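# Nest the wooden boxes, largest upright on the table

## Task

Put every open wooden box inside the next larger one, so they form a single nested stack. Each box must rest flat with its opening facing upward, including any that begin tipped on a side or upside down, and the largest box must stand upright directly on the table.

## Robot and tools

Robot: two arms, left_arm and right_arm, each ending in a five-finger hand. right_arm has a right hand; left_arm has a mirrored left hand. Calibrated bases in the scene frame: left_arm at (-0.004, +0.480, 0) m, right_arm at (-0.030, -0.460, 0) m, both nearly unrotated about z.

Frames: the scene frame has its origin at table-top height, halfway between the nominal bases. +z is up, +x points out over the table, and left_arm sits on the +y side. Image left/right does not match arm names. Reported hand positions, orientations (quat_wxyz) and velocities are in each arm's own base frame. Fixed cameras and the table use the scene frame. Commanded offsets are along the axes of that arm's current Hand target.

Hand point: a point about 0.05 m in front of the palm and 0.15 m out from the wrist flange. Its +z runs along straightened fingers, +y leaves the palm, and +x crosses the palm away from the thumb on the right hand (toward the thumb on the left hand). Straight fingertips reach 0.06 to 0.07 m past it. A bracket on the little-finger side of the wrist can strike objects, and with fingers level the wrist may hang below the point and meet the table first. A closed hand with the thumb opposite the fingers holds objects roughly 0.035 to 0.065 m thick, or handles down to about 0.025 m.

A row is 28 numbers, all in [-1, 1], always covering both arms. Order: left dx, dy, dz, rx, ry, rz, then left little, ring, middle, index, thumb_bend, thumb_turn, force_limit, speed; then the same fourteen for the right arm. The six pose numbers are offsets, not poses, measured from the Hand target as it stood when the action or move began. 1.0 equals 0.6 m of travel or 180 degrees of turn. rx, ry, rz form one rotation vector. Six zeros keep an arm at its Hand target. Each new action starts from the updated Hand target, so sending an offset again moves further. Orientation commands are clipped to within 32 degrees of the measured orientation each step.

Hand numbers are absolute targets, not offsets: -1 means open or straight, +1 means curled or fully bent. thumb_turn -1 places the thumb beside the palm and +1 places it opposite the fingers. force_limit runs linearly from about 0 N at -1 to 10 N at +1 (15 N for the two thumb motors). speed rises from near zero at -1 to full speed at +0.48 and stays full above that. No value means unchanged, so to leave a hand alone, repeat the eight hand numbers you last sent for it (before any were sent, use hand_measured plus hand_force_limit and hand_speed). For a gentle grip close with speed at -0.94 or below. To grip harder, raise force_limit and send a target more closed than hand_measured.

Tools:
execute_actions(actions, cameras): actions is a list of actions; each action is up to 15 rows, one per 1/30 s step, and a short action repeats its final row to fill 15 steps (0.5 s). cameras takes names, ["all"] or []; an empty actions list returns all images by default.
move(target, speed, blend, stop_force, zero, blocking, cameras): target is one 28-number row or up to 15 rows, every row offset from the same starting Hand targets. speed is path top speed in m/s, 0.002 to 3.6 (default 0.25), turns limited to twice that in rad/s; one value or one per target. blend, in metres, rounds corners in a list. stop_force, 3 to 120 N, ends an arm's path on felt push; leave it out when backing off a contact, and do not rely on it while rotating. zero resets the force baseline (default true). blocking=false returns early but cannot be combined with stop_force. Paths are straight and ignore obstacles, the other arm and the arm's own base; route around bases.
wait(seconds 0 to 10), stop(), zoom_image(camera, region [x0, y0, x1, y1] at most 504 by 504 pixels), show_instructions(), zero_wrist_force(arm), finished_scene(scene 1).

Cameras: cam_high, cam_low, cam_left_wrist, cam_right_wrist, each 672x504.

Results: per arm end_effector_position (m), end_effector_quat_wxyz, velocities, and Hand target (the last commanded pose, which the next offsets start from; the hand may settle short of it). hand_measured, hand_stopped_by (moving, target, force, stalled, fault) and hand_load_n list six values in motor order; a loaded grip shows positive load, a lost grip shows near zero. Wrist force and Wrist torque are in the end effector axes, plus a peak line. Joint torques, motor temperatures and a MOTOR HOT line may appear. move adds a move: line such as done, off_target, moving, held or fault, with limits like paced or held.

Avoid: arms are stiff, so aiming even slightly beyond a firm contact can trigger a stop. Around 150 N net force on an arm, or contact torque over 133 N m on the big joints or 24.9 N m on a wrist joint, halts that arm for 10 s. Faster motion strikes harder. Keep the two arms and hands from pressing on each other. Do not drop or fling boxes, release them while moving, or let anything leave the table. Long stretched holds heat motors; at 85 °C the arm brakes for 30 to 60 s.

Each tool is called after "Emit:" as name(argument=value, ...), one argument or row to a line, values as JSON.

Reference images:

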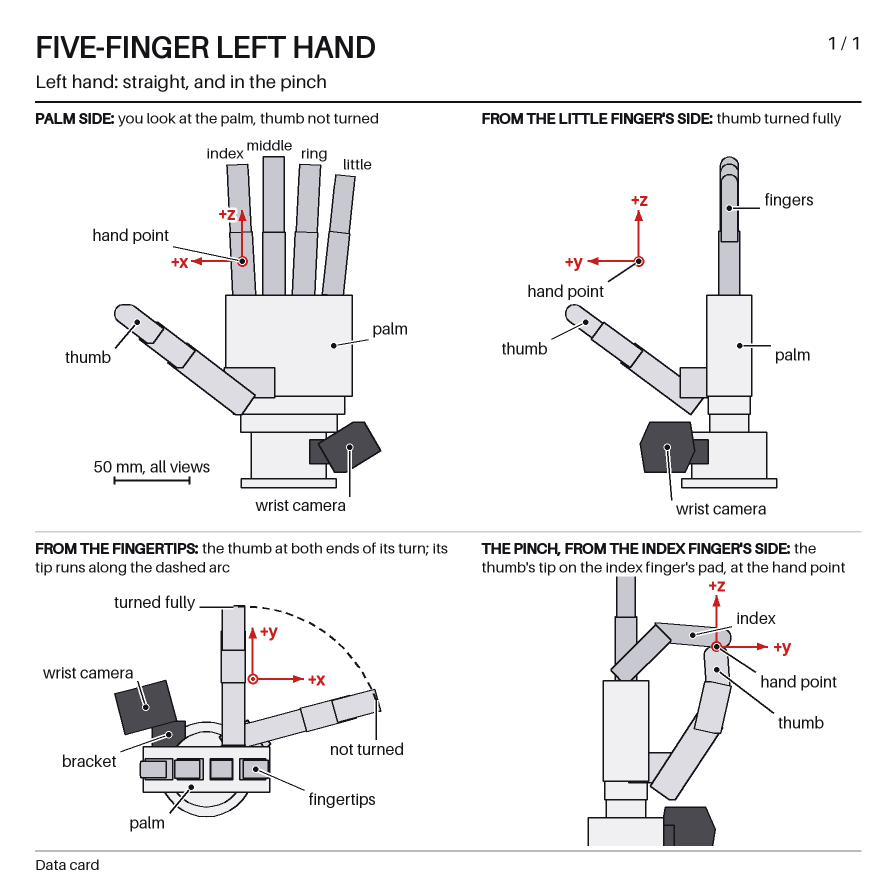

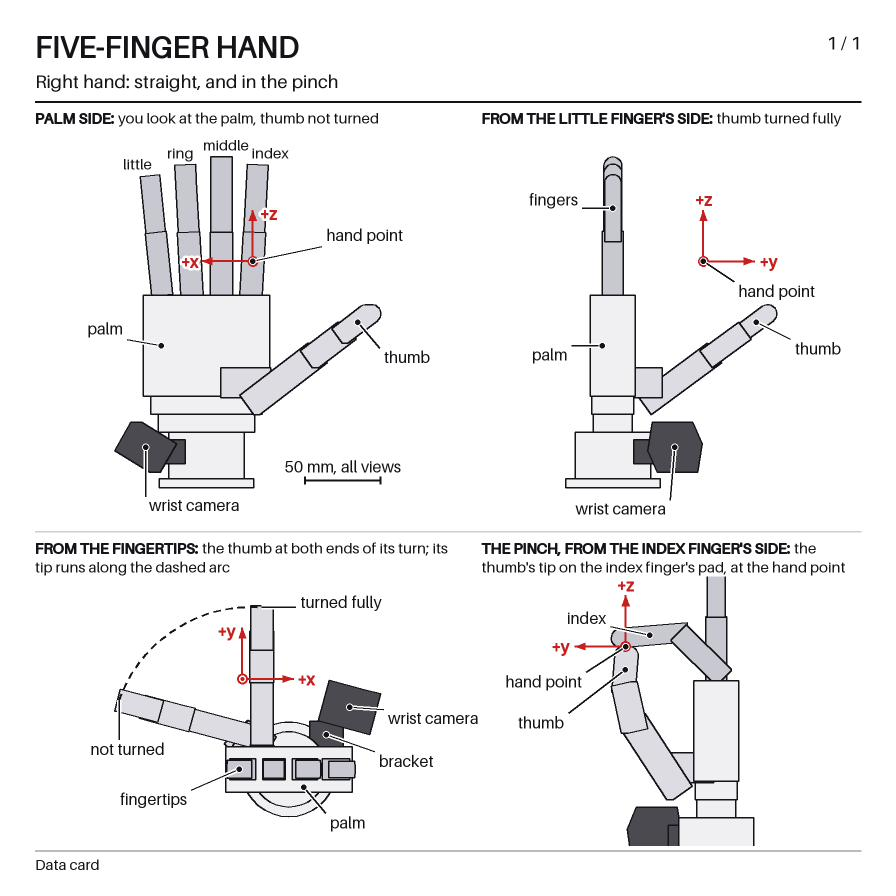

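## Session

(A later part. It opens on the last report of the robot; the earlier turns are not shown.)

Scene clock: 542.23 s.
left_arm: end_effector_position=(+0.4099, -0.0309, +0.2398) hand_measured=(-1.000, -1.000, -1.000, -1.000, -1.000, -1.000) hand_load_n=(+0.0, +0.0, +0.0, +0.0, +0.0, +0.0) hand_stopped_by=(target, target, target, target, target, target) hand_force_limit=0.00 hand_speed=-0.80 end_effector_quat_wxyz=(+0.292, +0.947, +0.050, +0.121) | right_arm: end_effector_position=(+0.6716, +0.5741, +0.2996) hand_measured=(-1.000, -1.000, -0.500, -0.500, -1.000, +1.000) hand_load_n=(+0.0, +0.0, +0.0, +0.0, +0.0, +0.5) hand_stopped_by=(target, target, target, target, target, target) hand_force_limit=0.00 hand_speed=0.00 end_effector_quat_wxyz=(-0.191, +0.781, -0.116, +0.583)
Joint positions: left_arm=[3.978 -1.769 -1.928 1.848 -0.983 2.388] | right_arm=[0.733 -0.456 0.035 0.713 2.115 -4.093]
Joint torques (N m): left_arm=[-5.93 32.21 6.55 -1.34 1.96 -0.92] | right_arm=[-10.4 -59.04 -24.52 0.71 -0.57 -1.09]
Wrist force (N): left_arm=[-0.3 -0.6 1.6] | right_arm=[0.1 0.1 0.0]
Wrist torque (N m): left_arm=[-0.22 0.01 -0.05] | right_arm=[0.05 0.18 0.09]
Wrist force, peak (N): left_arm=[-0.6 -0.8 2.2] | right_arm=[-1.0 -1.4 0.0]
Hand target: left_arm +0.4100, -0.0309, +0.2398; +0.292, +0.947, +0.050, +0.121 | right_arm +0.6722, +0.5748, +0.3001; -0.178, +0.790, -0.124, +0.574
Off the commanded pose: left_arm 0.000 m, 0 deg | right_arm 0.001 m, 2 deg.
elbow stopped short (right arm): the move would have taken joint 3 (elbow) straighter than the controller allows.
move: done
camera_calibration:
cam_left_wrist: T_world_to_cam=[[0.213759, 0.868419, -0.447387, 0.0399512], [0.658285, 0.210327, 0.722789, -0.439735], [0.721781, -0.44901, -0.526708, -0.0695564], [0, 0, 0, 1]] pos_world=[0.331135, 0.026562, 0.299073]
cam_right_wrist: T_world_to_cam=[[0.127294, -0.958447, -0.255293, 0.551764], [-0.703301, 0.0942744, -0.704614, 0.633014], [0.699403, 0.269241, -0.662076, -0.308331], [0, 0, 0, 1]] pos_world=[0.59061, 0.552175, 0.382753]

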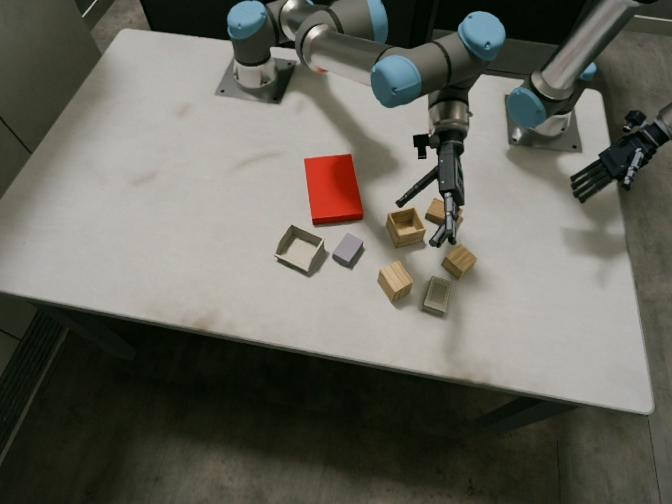

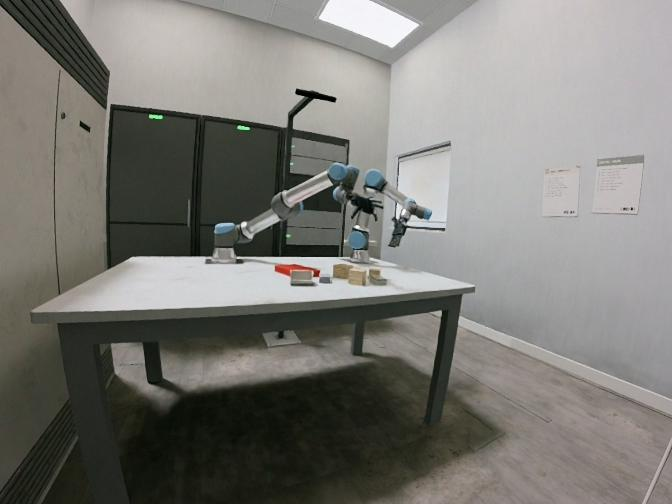

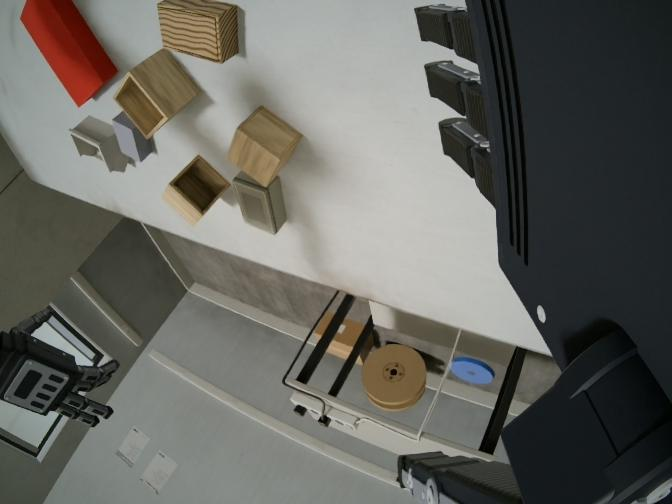

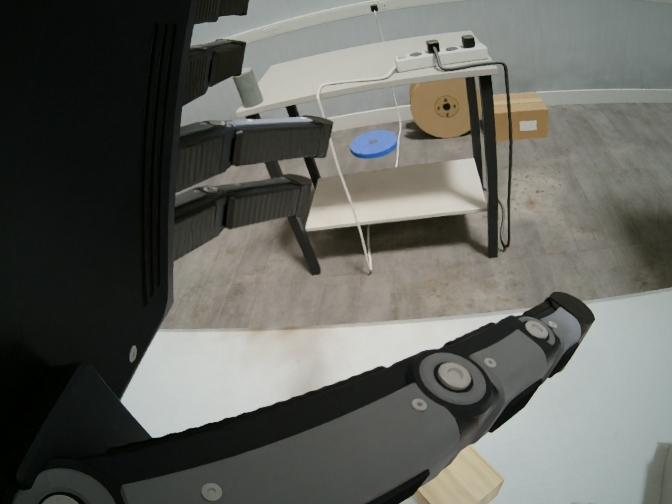

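Emit:
move(
  target=[0,0,0,0,0,0,-1,-1,-1,-1,-1,-1,0,-0.8,-0.216,0.104,0.069,0,0,0,-1,-1,-0.5,-0.5,-1,1,0,0],
  speed=0.3,
  cameras=["all"],
)

Scene clock: 557.23 s.
left_arm: end_effector_position=(+0.4100, -0.0309, +0.2398) hand_measured=(-1.000, -1.000, -1.000, -1.000, -1.000, -1.000) hand_load_n=(+0.0, +0.0, +0.0, +0.0, +0.0, +0.0) hand_stopped_by=(target, target, target, target, target, target) hand_force_limit=0.00 hand_speed=-0.80 end_effector_quat_wxyz=(+0.292, +0.947, +0.050, +0.121) | right_arm: end_effector_position=(+0.6719, +0.5758, +0.1505) hand_measured=(-1.000, -1.000, -0.500, -0.500, -1.000, +1.000) hand_load_n=(+0.0, -0.5, +0.0, +0.0, +0.0, +0.0) hand_stopped_by=(target, target, target, target, target, target) hand_force_limit=0.00 hand_speed=0.00 end_effector_quat_wxyz=(-0.177, +0.790, -0.124, +0.574)
Joint positions: left_arm=[3.978 -1.769 -1.928 1.848 -0.983 2.388] | right_arm=[0.738 -0.553 0.603 0.286 2.139 -4.071]
Joint torques (N m): left_arm=[-4.18 12.4 5.93 -0.98 3.67 -1.15] | right_arm=[-7.46 -49.13 -16.49 -1.79 1.78 2.69]
Wrist force (N): left_arm=[-0.5 -0.5 1.9] | right_arm=[0.1 -0.1 0.1]
Wrist torque (N m): left_arm=[-0.22 0.04 -0.06] | right_arm=[-0.01 0.16 0.18]
Wrist force, peak (N): left_arm=[-0.7 -0.7 2.0] | right_arm=[2.0 -1.0 -0.8]
Hand target: left_arm +0.4100, -0.0309, +0.2398; +0.292, +0.947, +0.050, +0.121 | right_arm +0.6719, +0.5758, +0.1504; -0.178, +0.790, -0.124, +0.574
Off the commanded pose: left_arm 0.000 m, 0 deg | right_arm 0.000 m, 0 deg.
move: done
camera_calibration:
cam_left_wrist: T_world_to_cam=[[0.213797, 0.868342, -0.447519, 0.0399355], [0.658267, 0.210425, 0.722777, -0.439655], [0.721787, -0.449114, -0.526612, -0.0696366], [0, 0, 0, 1]] pos_world=[0.331135, 0.026562, 0.298973]
cam_right_wrist: T_world_to_cam=[[0.0969665, -0.964375, -0.246127, 0.537688], [-0.722402, 0.101913, -0.683922, 0.533391], [0.684641, 0.24412, -0.686784, -0.379577], [0, 0, 0, 1]] pos_world=[0.593058, 0.556836, 0.23645]

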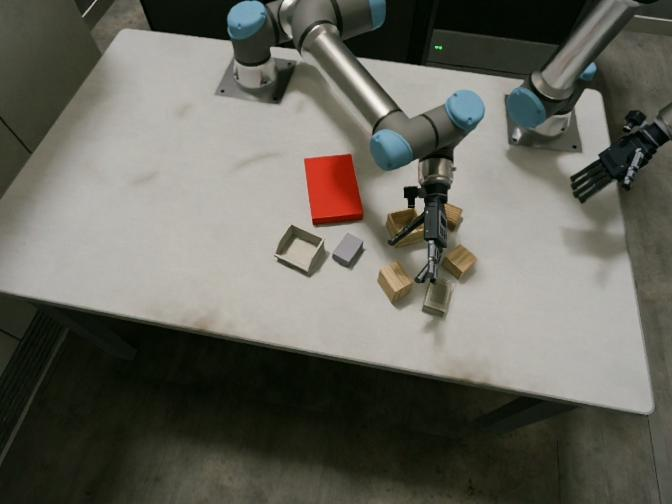

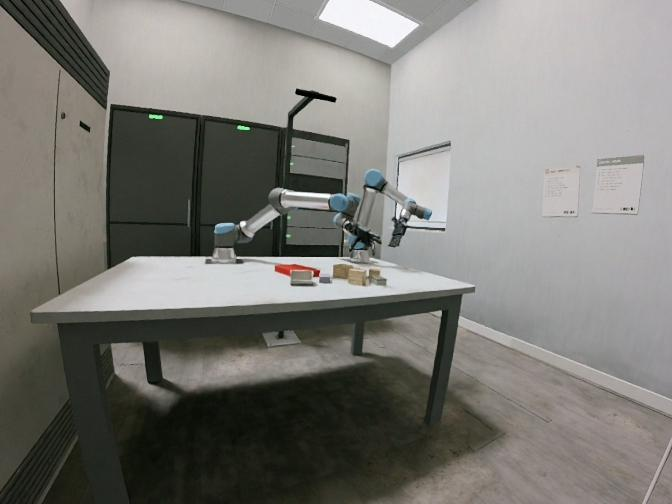

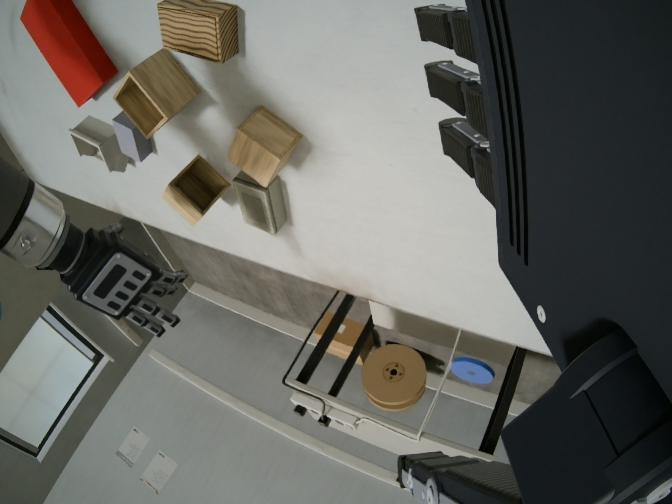

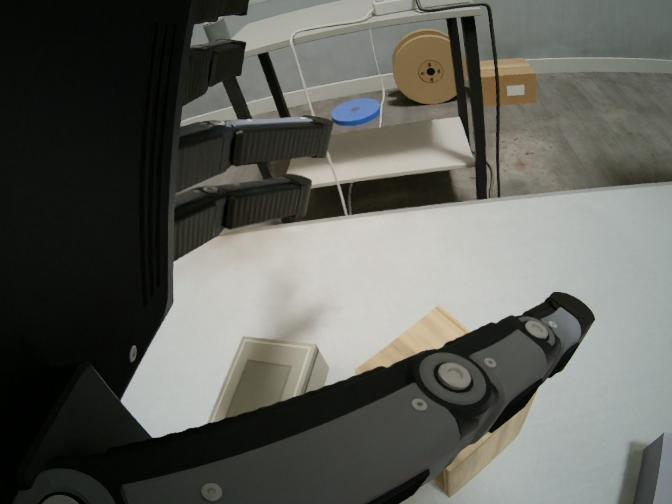

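Emit:
move(
  target=[0,0,0,0,0,0,-1,-1,-1,-1,-1,-1,0,-0.8,-0.1132,0.0463,0.0303,0,0,0,-1,-1,-0.5,-0.5,-1,1,0,0],
  speed=0.2,
  cameras=["cam_high","cam_left_wrist","cam_right_wrist"],
)

Emit:
zoom_image(
  camera="cam_left_wrist",
  region=[60, 60, 330, 260],
)

Scene clock: 585.40 s.
left_arm: end_effector_position=(+0.4100, -0.0309, +0.2398) hand_measured=(-1.000, -1.000, -1.000, -1.000, -1.000, -1.000) hand_load_n=(-0.5, +0.0, +0.0, +0.0, +0.0, +0.0) hand_stopped_by=(target, target, target, target, target, target) hand_force_limit=0.00 hand_speed=-0.80 end_effector_quat_wxyz=(+0.292, +0.947, +0.050, +0.121) | right_arm: end_effector_position=(+0.6682, +0.5804, +0.0750) hand_measured=(-1.000, -1.000, -0.500, -0.500, -1.000, +1.000) hand_load_n=(+0.0, +0.0, +0.0, +0.0, +0.0, +0.5) hand_stopped_by=(target, target, target, target, target, target) hand_force_limit=0.00 hand_speed=0.00 end_effector_quat_wxyz=(-0.178, +0.790, -0.124, +0.574)
Joint positions: left_arm=[3.978 -1.769 -1.928 1.848 -0.983 2.388] | right_arm=[0.747 -0.51 0.713 0.134 2.147 -4.067]
Joint torques (N m): left_arm=[-5.5 12.98 7.57 -0.93 3.47 -0.81] | right_arm=[-7.91 -58.89 -26.04 1.13 -1.07 -2.11]
Wrist force (N): left_arm=[-0.3 -0.6 2.0] | right_arm=[0.2 0.0 0.0]
Wrist torque (N m): left_arm=[-0.25 0.02 -0.05] | right_arm=[0.01 0.16 0.14]
Wrist force, peak (N): left_arm=[-0.5 -0.7 2.1] | right_arm=[2.0 -0.7 -0.2]
Hand target: left_arm +0.4100, -0.0309, +0.2398; +0.292, +0.947, +0.050, +0.121 | right_arm +0.6684, +0.5803, +0.0750; -0.178, +0.790, -0.124, +0.574
Off the commanded pose: left_arm 0.000 m, 0 deg | right_arm 0.000 m, 0 deg.
move: done
camera_calibration:
cam_left_wrist: T_world_to_cam=[[0.213797, 0.868342, -0.447519, 0.0399355], [0.658267, 0.210425, 0.722777, -0.439655], [0.721787, -0.449114, -0.526612, -0.0696366], [0, 0, 0, 1]] pos_world=[0.331135, 0.026562, 0.298973]
cam_right_wrist: T_world_to_cam=[[0.0971089, -0.964359, -0.246133, 0.523895], [-0.722449, 0.1018, -0.683889, 0.478761], [0.684571, 0.24423, -0.686814, -0.430127], [0, 0, 0, 1]] pos_world=[0.589458, 0.561535, 0.16095]
Images, in order (width x height): cam_high 672x504, cam_left_wrist 672x504, cam_right_wrist 672x504.

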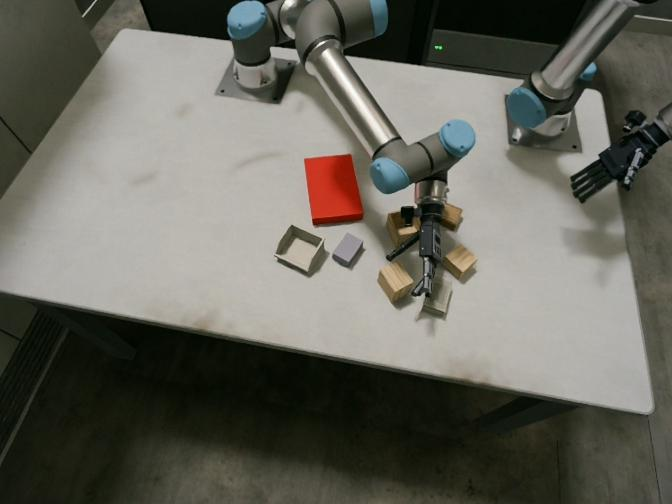

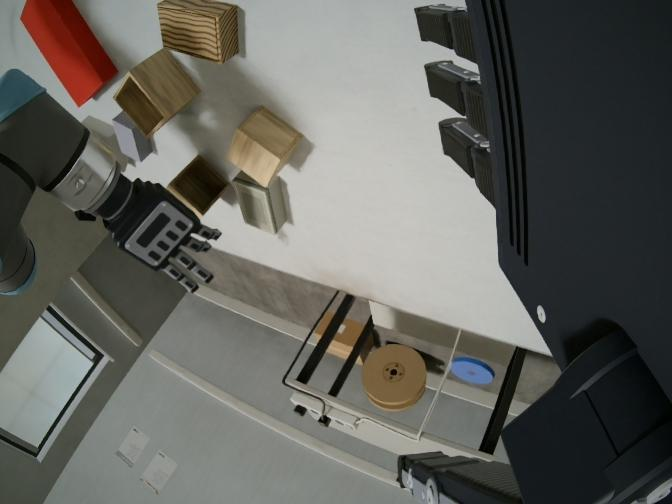

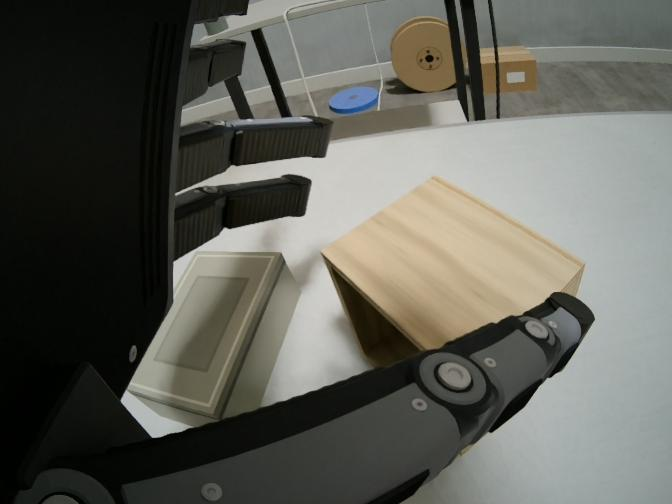

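Scaled by 1.867 from the camera's 672x504 image, which has a finer 960x720 frame.

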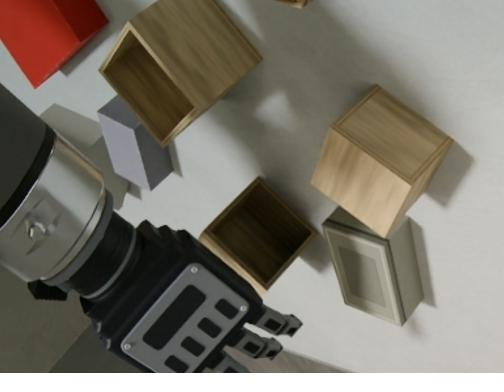

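Emit:
move(
  target=[0,0,0,0,0,0,-1,-1,-1,-1,-1,-1,0,-0.8,-0.0605,0.0292,0.01925,0,0,0,-1,-1,-0.5,-0.5,-1,1,0,0],
  speed=0.08,
  stop_force=10,
  cameras=["cam_right_wrist"],
)

Scene clock: 632.30 s.
left_arm: end_effector_position=(+0.4100, -0.0309, +0.2398) hand_measured=(-1.000, -1.000, -1.000, -1.000, -1.000, -1.000) hand_load_n=(+0.0, +0.0, +0.0, +0.0, +0.0, +0.0) hand_stopped_by=(target, target, target, target, target, target) hand_force_limit=0.00 hand_speed=-0.80 end_effector_quat_wxyz=(+0.292, +0.947, +0.050, +0.121) | right_arm: end_effector_position=(+0.6682, +0.5806, +0.0331) hand_measured=(-1.000, -1.000, -0.500, -0.500, -1.000, +1.000) hand_load_n=(+0.0, +0.0, +0.0, +0.0, +0.0, +0.5) hand_stopped_by=(target, target, target, target, target, target) hand_force_limit=0.00 hand_speed=0.00 end_effector_quat_wxyz=(-0.178, +0.790, -0.124, +0.574)
Joint positions: left_arm=[3.978 -1.769 -1.928 1.848 -0.983 2.388] | right_arm=[0.747 -0.474 0.753 0.059 2.147 -4.067]
Joint torques (N m): left_arm=[-5.86 12.98 6.91 -1.12 3.59 -1.1] | right_arm=[11.24 -64.39 -27.92 1.93 -0.66 -1.63]
Wrist force (N): left_arm=[-0.3 -0.3 1.8] | right_arm=[0.0 0.0 0.0]
Wrist torque (N m): left_arm=[-0.19 0.01 -0.06] | right_arm=[0.04 0.20 0.10]
Wrist force, peak (N): left_arm=[-0.4 -0.6 2.1] | right_arm=[1.1 -0.6 -0.1]
Hand target: left_arm +0.4100, -0.0309, +0.2398; +0.292, +0.947, +0.050, +0.121 | right_arm +0.6682, +0.5806, +0.0331; -0.178, +0.790, -0.124, +0.574
Off the commanded pose: left_arm 0.000 m, 0 deg | right_arm 0.000 m, 0 deg.
move: done
camera_calibration:
cam_right_wrist: T_world_to_cam=[[0.0970402, -0.964353, -0.246186, 0.513707], [-0.722408, 0.1019, -0.683917, 0.449878], [0.684624, 0.244214, -0.686768, -0.458957], [0, 0, 0, 1]] pos_world=[0.589358, 0.561635, 0.11895]
Images, in order (width x height): cam_right_wrist 672x504.

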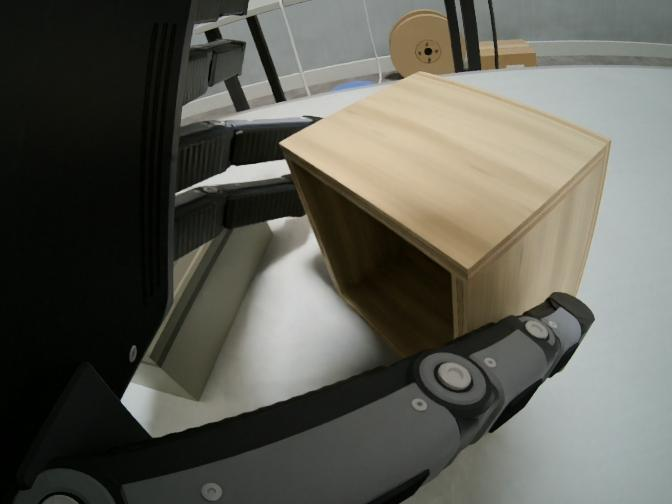

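Emit:
move(
  target=[0,0,0,0,0,0,-1,-1,-1,-1,-1,-1,0,-0.8,0,0,0,0,0,0,-1,-1,0.15,0.15,-1,1,-0.3,-0.7],
  cameras=["cam_right_wrist","cam_left_wrist"],
)

Scene clock: 637.40 s.
left_arm: end_effector_position=(+0.4100, -0.0309, +0.2398) hand_measured=(-1.000, -1.000, -1.000, -1.000, -1.000, -1.000) hand_load_n=(+0.0, +0.0, +0.0, +0.0, +0.0, +0.0) hand_stopped_by=(target, target, target, target, target, target) hand_force_limit=0.00 hand_speed=-0.80 end_effector_quat_wxyz=(+0.292, +0.947, +0.050, +0.121) | right_arm: end_effector_position=(+0.6682, +0.5806, +0.0331) hand_measured=(-1.000, -1.000, -0.118, -0.090, -1.000, +1.000) hand_load_n=(+0.0, +0.0, +6.0, +8.0, +1.5, +0.0) hand_stopped_by=(target, target, force, force, target, target) hand_force_limit=-0.30 hand_speed=-0.70 end_effector_quat_wxyz=(-0.178, +0.790, -0.124, +0.574)
Joint positions: left_arm=[3.978 -1.769 -1.928 1.848 -0.983 2.388] | right_arm=[0.747 -0.474 0.753 0.059 2.147 -4.067]
Joint torques (N m): left_arm=[-6.85 13.33 6.99 -1.21 3.6 -0.65] | right_arm=[11.39 -62.48 -24.96 1.02 -0.55 -1.57]
Wrist force (N): left_arm=[-0.6 -0.8 1.7] | right_arm=[-0.2 -0.3 0.0]
Wrist torque (N m): left_arm=[-0.27 0.05 -0.06] | right_arm=[-0.02 0.18 0.10]
Wrist force, peak (N): left_arm=[-0.6 -0.5 2.1] | right_arm=[0.4 -0.6 0.1]
Hand target: left_arm +0.4100, -0.0309, +0.2398; +0.292, +0.947, +0.050, +0.121 | right_arm +0.6682, +0.5806, +0.0331; -0.178, +0.790, -0.124, +0.574
Off the commanded pose: left_arm 0.000 m, 0 deg | right_arm 0.000 m, 0 deg.
move: done
camera_calibration:
cam_left_wrist: T_world_to_cam=[[0.213797, 0.868342, -0.447519, 0.0399355], [0.658267, 0.210425, 0.722777, -0.439655], [0.721787, -0.449114, -0.526612, -0.0696366], [0, 0, 0, 1]] pos_world=[0.331135, 0.026562, 0.298973]
cam_right_wrist: T_world_to_cam=[[0.0970402, -0.964353, -0.246186, 0.513731], [-0.722408, 0.1019, -0.683917, 0.449946], [0.684624, 0.244214, -0.686768, -0.458888], [0, 0, 0, 1]] pos_world=[0.589358, 0.561635, 0.11905]
Images, in order (width x height): cam_left_wrist 672x504, cam_right_wrist 672x504.

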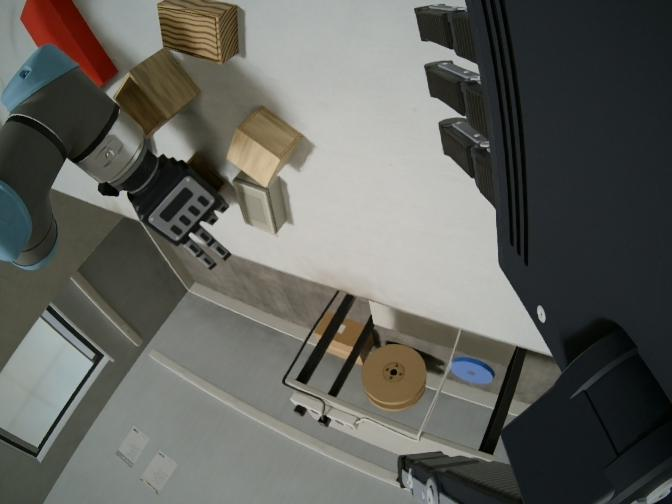

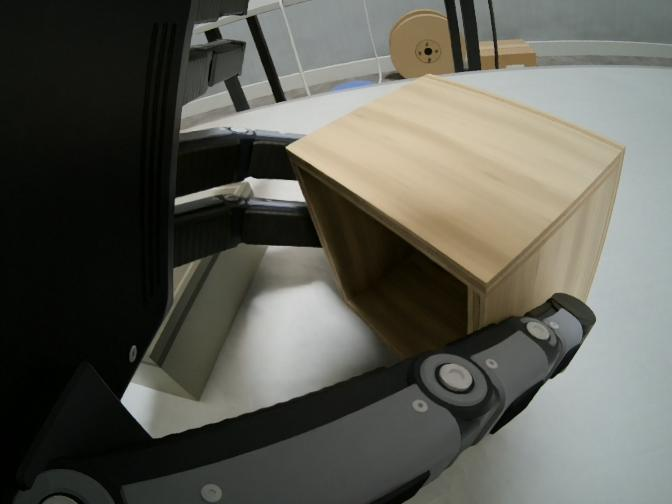

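Emit:
move(
  target=[
    [0,0,0,0,0,0,-1,-1,-1,-1,-1,-1,0,-0.8,0.1226,-0.0591,-0.039,0,0,0,-1,-1,0.15,0.15,-1,1,-0.3,-0.7],
    [0,0,0,0,0,0,-1,-1,-1,-1,-1,-1,0,-0.8,0.1661,-0.0523,-0.0344,0,-0.275,0.4175,-1,-1,0.15,0.15,-1,1,-0.3,-0.7],
  ],
  speed=[0.12,0.25],
  cameras=["all"],
)

Scene clock: 667.67 s.
left_arm: end_effector_position=(+0.4100, -0.0309, +0.2398) hand_measured=(-1.000, -1.000, -1.000, -1.000, -1.000, -1.000) hand_load_n=(+0.0, +0.0, +0.0, +0.0, +0.0, +0.0) hand_stopped_by=(target, target, target, target, target, target) hand_force_limit=0.00 hand_speed=-0.80 end_effector_quat_wxyz=(+0.292, +0.947, +0.050, +0.121) | right_arm: end_effector_position=(+0.6793, +0.5662, +0.1379) hand_measured=(-1.000, -1.000, -0.118, -0.090, -1.000, +1.000) hand_load_n=(+0.0, +0.0, +6.0, +7.5, +1.5, -1.0) hand_stopped_by=(target, target, force, force, target, target) hand_force_limit=-0.30 hand_speed=-0.70 end_effector_quat_wxyz=(-0.513, +0.708, -0.485, -0.006)
Joint positions: left_arm=[3.978 -1.769 -1.928 1.848 -0.983 2.388] | right_arm=[0.344 -0.54 0.575 0.555 1.02 -2.867]
Joint torques (N m): left_arm=[-6.43 11.84 6.31 -1.06 3.55 -0.81] | right_arm=[11.6 -62.85 -24.44 2.58 -1.1 -0.55]
Wrist force (N): left_arm=[-0.5 -0.7 1.8] | right_arm=[0.4 0.4 0.2]
Wrist torque (N m): left_arm=[-0.26 0.04 -0.06] | right_arm=[0.05 0.00 0.19]
Wrist force, peak (N): left_arm=[-0.6 -0.5 2.1] | right_arm=[-1.4 0.8 0.4]
Hand target: left_arm +0.4100, -0.0309, +0.2398; +0.292, +0.947, +0.050, +0.121 | right_arm +0.6792, +0.5663, +0.1381; -0.513, +0.708, -0.485, -0.006
Off the commanded pose: left_arm 0.000 m, 0 deg | right_arm 0.000 m, 0 deg.
move: done
camera_calibration:
cam_left_wrist: T_world_to_cam=[[0.213797, 0.868342, -0.447519, 0.0399355], [0.658267, 0.210425, 0.722777, -0.439655], [0.721787, -0.449114, -0.526612, -0.0696366], [0, 0, 0, 1]] pos_world=[0.331135, 0.026562, 0.298973]
cam_right_wrist: T_world_to_cam=[[-0.556718, -0.121411, -0.821782, 0.570815], [-0.821408, 0.228018, 0.522777, 0.360523], [0.12391, 0.966058, -0.226669, -0.482271], [0, 0, 0, 1]] pos_world=[0.673678, 0.452999, 0.171296]

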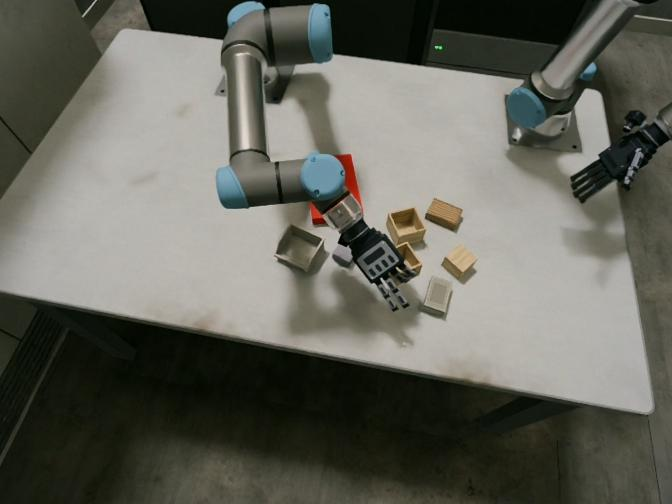

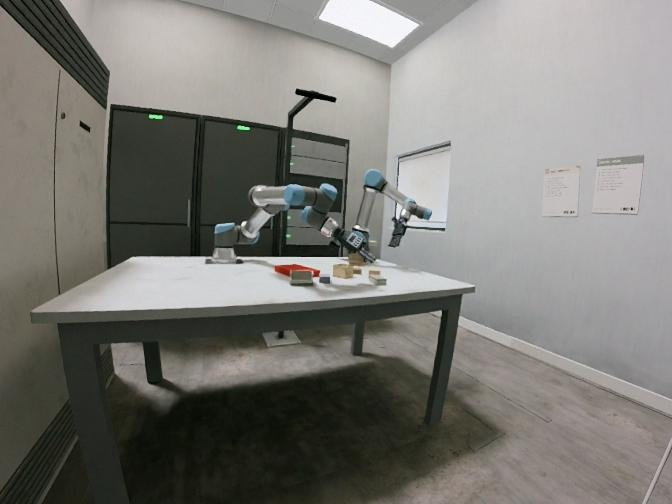

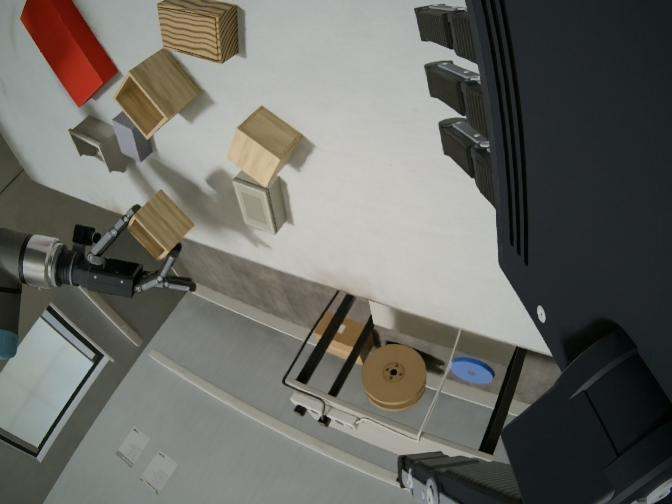

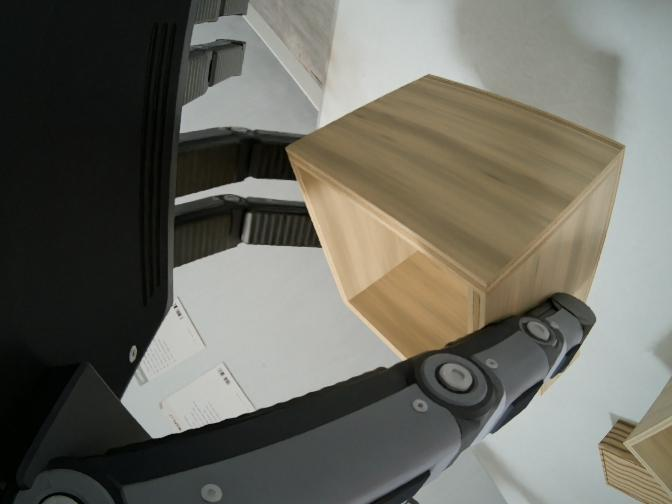

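Emit:
move(
  target=[0,0,0,0,0,0,-1,-1,-1,-1,-1,-1,0,-0.8,0.0833,0.1205,0.0793,0,0,0,-1,-1,0.15,0.15,-1,1,-0.3,-0.7],
  speed=0.03,
  stop_force=4,
  cameras=["cam_high","cam_low","cam_right_wrist"],
)

Emit:
zoom_image(
  camera="cam_low",
  region=[310, 240, 400, 300],
)

Scene clock: 681.90 s.
left_arm: end_effector_position=(+0.4100, -0.0309, +0.2398) hand_measured=(-1.000, -1.000, -1.000, -1.000, -1.000, -1.000) hand_load_n=(+0.0, +0.0, +0.0, +0.0, +0.0, +0.0) hand_stopped_by=(target, target, target, target, target, target) hand_force_limit=0.00 hand_speed=-0.80 end_effector_quat_wxyz=(+0.292, +0.947, +0.050, +0.121) | right_arm: end_effector_position=(+0.6789, +0.5668, +0.0536) hand_measured=(-1.000, -1.000, -0.118, -0.090, -1.000, +1.000) hand_load_n=(+0.0, +0.0, +3.5, +6.5, +1.0, -1.0) hand_stopped_by=(target, target, force, force, target, target) hand_force_limit=-0.30 hand_speed=-0.70 end_effector_quat_wxyz=(-0.513, +0.708, -0.485, -0.006)
Joint positions: left_arm=[3.978 -1.769 -1.928 1.848 -0.983 2.388] | right_arm=[0.345 -0.499 0.712 0.376 1.02 -2.866]
Joint torques (N m): left_arm=[-6.01 13.71 7.04 -1.08 3.48 -1.01] | right_arm=[4.72 -64.28 -27.15 -1.63 0.07 0.03]
Wrist force (N): left_arm=[-0.3 -0.4 1.8] | right_arm=[-0.1 0.2 0.4]
Wrist torque (N m): left_arm=[-0.20 0.02 -0.06] | right_arm=[0.02 0.08 0.12]
Wrist force, peak (N): left_arm=[-0.5 -0.3 2.2] | right_arm=[-2.8 -4.0 -0.4]
Hand target: left_arm +0.4100, -0.0309, +0.2398; +0.292, +0.947, +0.050, +0.121 | right_arm +0.6789, +0.5668, +0.0536; -0.513, +0.708, -0.485, -0.006 (not the last commanded pose)
Off the commanded pose: left_arm 0.000 m, 0 deg | right_arm 0.016 m, 0 deg.
move: contact (right_arm)
camera_calibration:
cam_right_wrist: T_world_to_cam=[[-0.556826, -0.121409, -0.821708, 0.501455], [-0.821364, 0.227825, 0.522932, 0.404173], [0.123717, 0.966103, -0.226579, -0.501808], [0, 0, 0, 1]] pos_world=[0.673279, 0.453599, 0.0869959]
Images, in order (width x height): cam_high 672x504, cam_low 672x504, cam_right_wrist 672x504.

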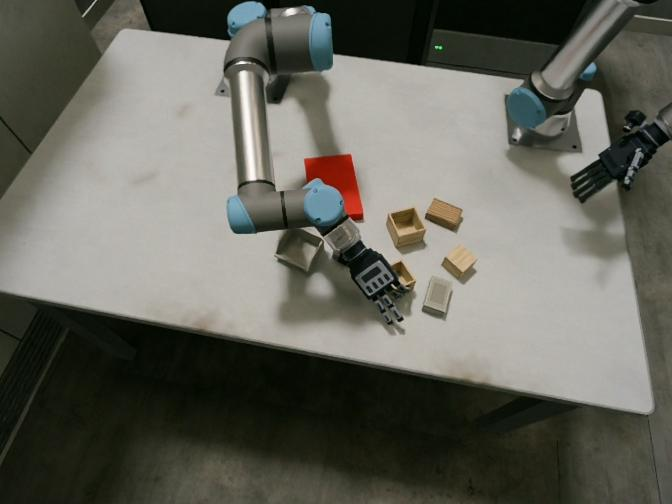

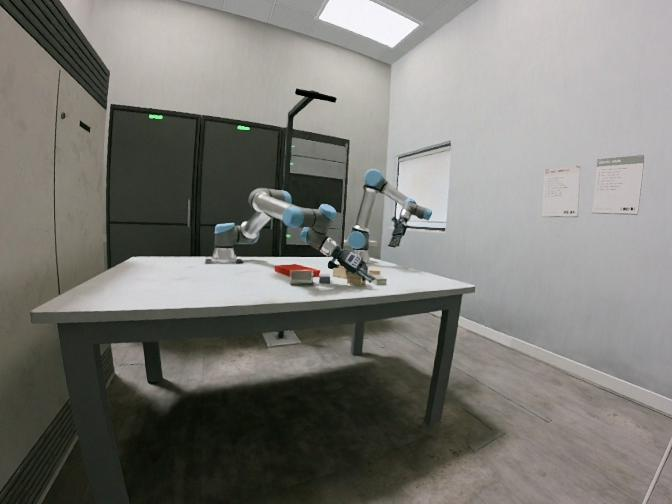

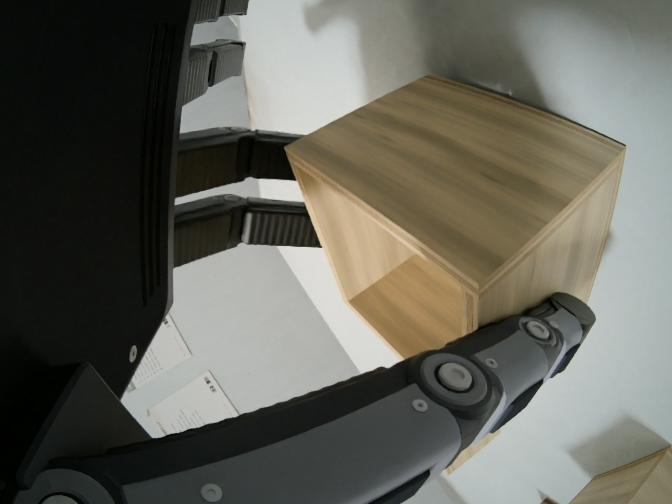

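Scaled by 5.600 from the camera's 672x504 image, which has a finer 960x720 frame.

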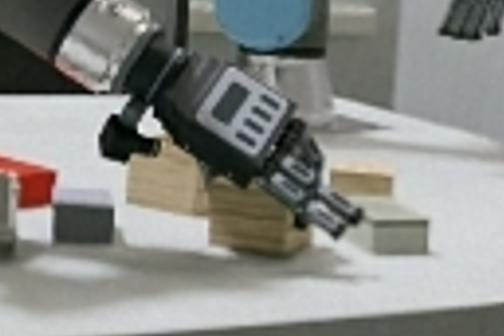

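Emit:
move(
  target=[0,0,0,0,0,0,-1,-1,-1,-1,-1,-1,0,-0.8,0,0,0,0,0,0,-1,-1,-0.45,-0.45,-1,1,-0.3,-0.5],
  cameras=["cam_left_wrist","cam_right_wrist"],
)

Emit:
zoom_image(
  camera="cam_left_wrist",
  region=[60, 120, 260, 300],
)

Scene clock: 697.00 s.
left_arm: end_effector_position=(+0.4100, -0.0309, +0.2398) hand_measured=(-1.000, -1.000, -1.000, -1.000, -1.000, -1.000) hand_load_n=(+0.0, +0.0, +0.0, -0.5, -0.5, +0.0) hand_stopped_by=(target, target, target, target, target, target) hand_force_limit=0.00 hand_speed=-0.80 end_effector_quat_wxyz=(+0.292, +0.947, +0.050, +0.121) | right_arm: end_effector_position=(+0.6789, +0.5668, +0.0537) hand_measured=(-1.000, -1.000, -0.450, -0.450, -1.000, +1.000) hand_load_n=(+0.0, +0.0, +0.0, +0.0, +0.0, +0.0) hand_stopped_by=(target, target, target, target, target, target) hand_force_limit=-0.30 hand_speed=-0.50 end_effector_quat_wxyz=(-0.513, +0.708, -0.485, -0.006)
Joint positions: left_arm=[3.978 -1.769 -1.928 1.848 -0.983 2.388] | right_arm=[0.345 -0.499 0.712 0.376 1.02 -2.866]
Joint torques (N m): left_arm=[-5.98 12.63 7.15 -1.17 3.62 -0.84] | right_arm=[-9.53 -62.59 -24.19 -1.78 -1.48 -1.38]
Wrist force (N): left_arm=[-0.4 -0.4 1.9] | right_arm=[-0.2 0.1 0.5]
Wrist torque (N m): left_arm=[-0.22 0.03 -0.06] | right_arm=[0.03 0.06 0.13]
Wrist force, peak (N): left_arm=[-0.6 -0.5 2.1] | right_arm=[0.3 0.0 1.1]
Hand target: left_arm +0.4100, -0.0309, +0.2398; +0.292, +0.947, +0.050, +0.121 | right_arm +0.6789, +0.5668, +0.0536; -0.513, +0.708, -0.485, -0.006
Off the commanded pose: left_arm 0.000 m, 0 deg | right_arm 0.000 m, 0 deg.
move: done
camera_calibration:
cam_left_wrist: T_world_to_cam=[[0.213797, 0.868342, -0.447519, 0.0399355], [0.658267, 0.210425, 0.722777, -0.439655], [0.721787, -0.449114, -0.526612, -0.0696366], [0, 0, 0, 1]] pos_world=[0.331135, 0.026562, 0.298973]
cam_right_wrist: T_world_to_cam=[[-0.556759, -0.121428, -0.821751, 0.501422], [-0.82141, 0.227815, 0.522864, 0.404214], [0.123717, 0.966103, -0.22658, -0.501807], [0, 0, 0, 1]] pos_world=[0.673278, 0.453599, 0.0869961]
Images, in order (width x height): cam_left_wrist 672x504, cam_right_wrist 672x504.

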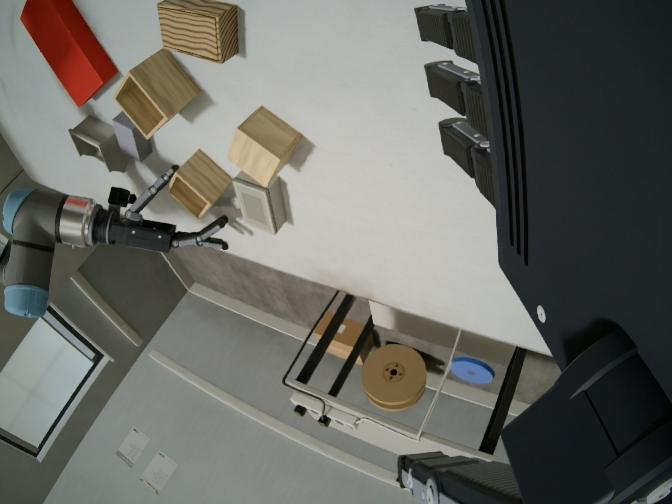

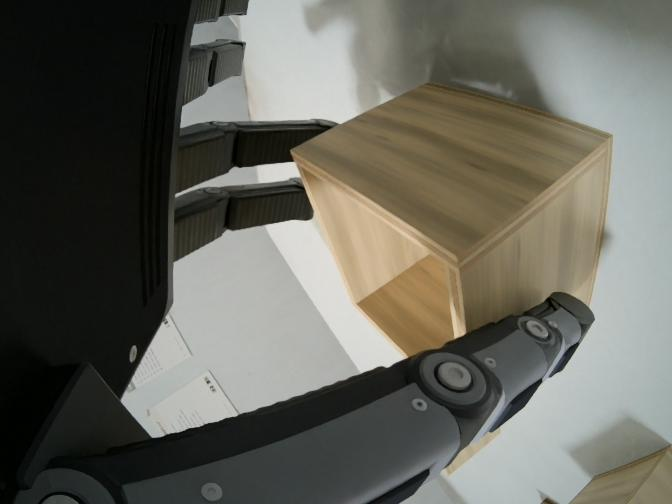

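Scaled by 2.520 from the camera's 672x504 image, which has a finer 960x720 frame.

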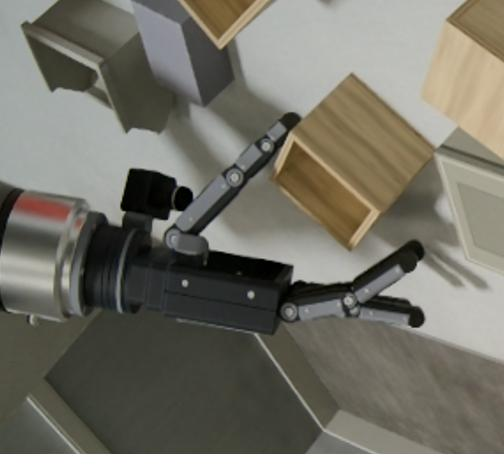

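Emit:
move(
  target=[
    [0,0,0,0,0,0,-1,-1,-1,-1,-1,-1,0,-0.8,-0.0833,-0.1205,-0.0793,0,0,0,-1,-1,-0.45,-0.45,-1,1,-0.3,-0.5],
    [0,0,0,0,0,0,-1,-1,-1,-1,-1,-1,0,-0.8,-0.1462,0.0675,-0.3555,0,0.0917,-0.1392,-1,-1,-0.45,-0.45,-1,1,-0.3,-0.5],
  ],
  speed=0.3,
  blend=[0.02,0],
  cameras=["all"],
)

Scene clock: 739.57 s.
left_arm: end_effector_position=(+0.4100, -0.0309, +0.2398) hand_measured=(-1.000, -1.000, -1.000, -1.000, -1.000, -1.000) hand_load_n=(+0.0, +0.0, +0.0, +0.0, +0.0, +0.0) hand_stopped_by=(target, target, target, target, target, target) hand_force_limit=0.00 hand_speed=-0.80 end_effector_quat_wxyz=(+0.292, +0.947, +0.050, +0.121) | right_arm: end_effector_position=(+0.5000, +0.4703, +0.1699) hand_measured=(-1.000, -1.000, -0.450, -0.450, -1.000, +1.000) hand_load_n=(+0.0, +0.0, +0.0, +0.0, +0.0, +0.0) hand_stopped_by=(target, target, target, target, target, target) hand_force_limit=-0.30 hand_speed=-0.50 end_effector_quat_wxyz=(-0.428, +0.790, -0.388, +0.206)
Joint positions: left_arm=[3.978 -1.769 -1.928 1.848 -0.983 2.388] | right_arm=[0.459 -1.159 1.447 0.303 1.399 -3.247]
Joint torques (N m): left_arm=[-6.3 12.04 7.54 -1.25 3.59 -0.97] | right_arm=[-9.64 -41.97 -13.39 2.54 1.22 0.17]
Wrist force (N): left_arm=[-0.3 -0.6 1.6] | right_arm=[0.4 -0.4 0.2]
Wrist torque (N m): left_arm=[-0.22 0.01 -0.05] | right_arm=[0.02 -0.01 0.14]
Wrist force, peak (N): left_arm=[-0.4 -0.5 2.2] | right_arm=[-0.8 -2.7 0.1]
Hand target: left_arm +0.4100, -0.0309, +0.2398; +0.292, +0.947, +0.050, +0.121 | right_arm +0.5000, +0.4702, +0.1699; -0.428, +0.790, -0.389, +0.206
Off the commanded pose: left_arm 0.000 m, 0 deg | right_arm 0.000 m, 0 deg.
move: done
camera_calibration:
cam_left_wrist: T_world_to_cam=[[0.213797, 0.868342, -0.447519, 0.0399355], [0.658267, 0.210425, 0.722777, -0.439655], [0.721787, -0.449114, -0.526612, -0.0696366], [0, 0, 0, 1]] pos_world=[0.331135, 0.026562, 0.298973]
cam_right_wrist: T_world_to_cam=[[-0.284791, -0.471677, -0.834515, 0.516532], [-0.925454, 0.362201, 0.111106, 0.277246], [0.249857, 0.803947, -0.539667, -0.293747], [0, 0, 0, 1]] pos_world=[0.477077, 0.379374, 0.241725]

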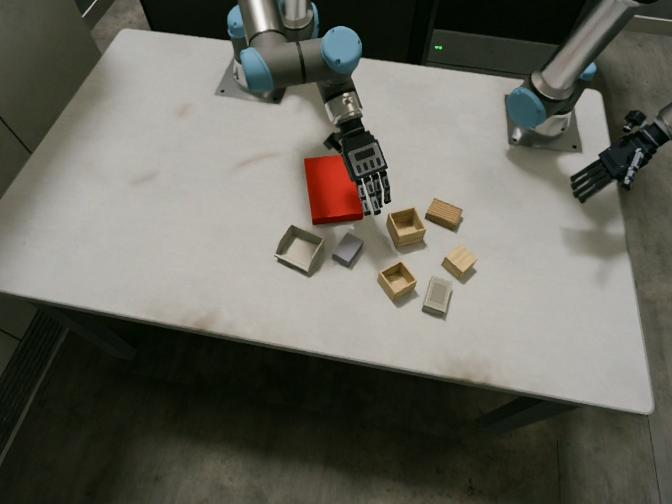

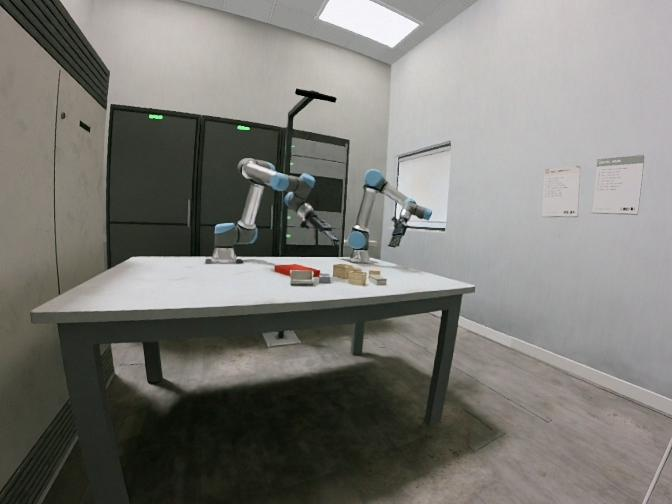

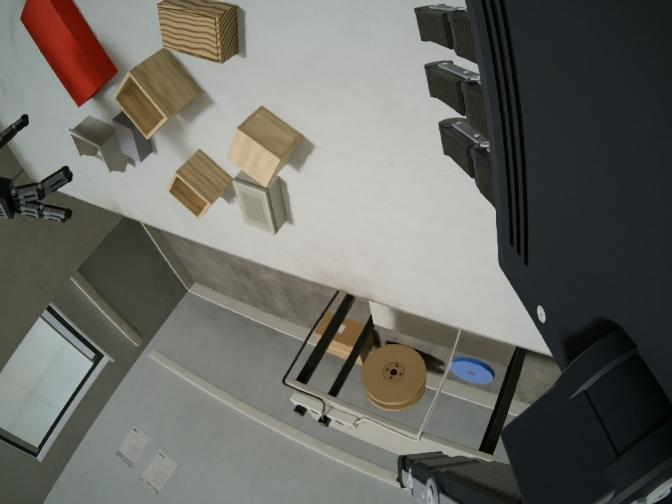

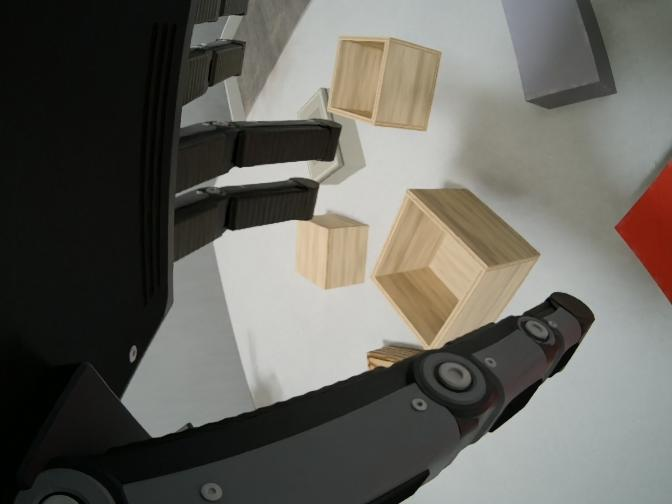

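Emit:
zoom_image(
  camera="cam_right_wrist",
  region=[310, 20, 560, 220],
)

Emit:
zoom_image(
  camera="cam_right_wrist",
  region=[280, 180, 560, 390],
)

Scaled by 2.016 from the camera's 672x504 image, which has a finer 960x720 frame.

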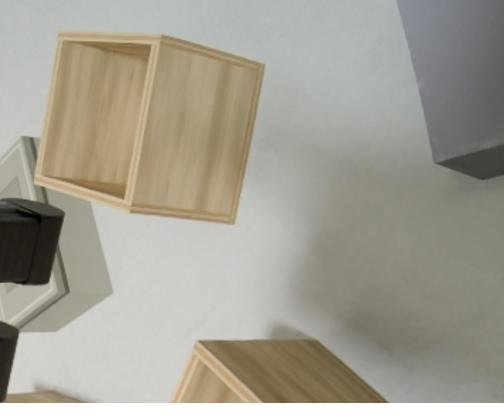

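Scaled by 1.800 from the camera's 672x504 image, which has a finer 960x720 frame.

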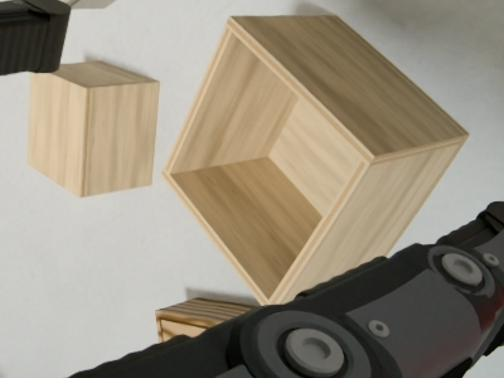

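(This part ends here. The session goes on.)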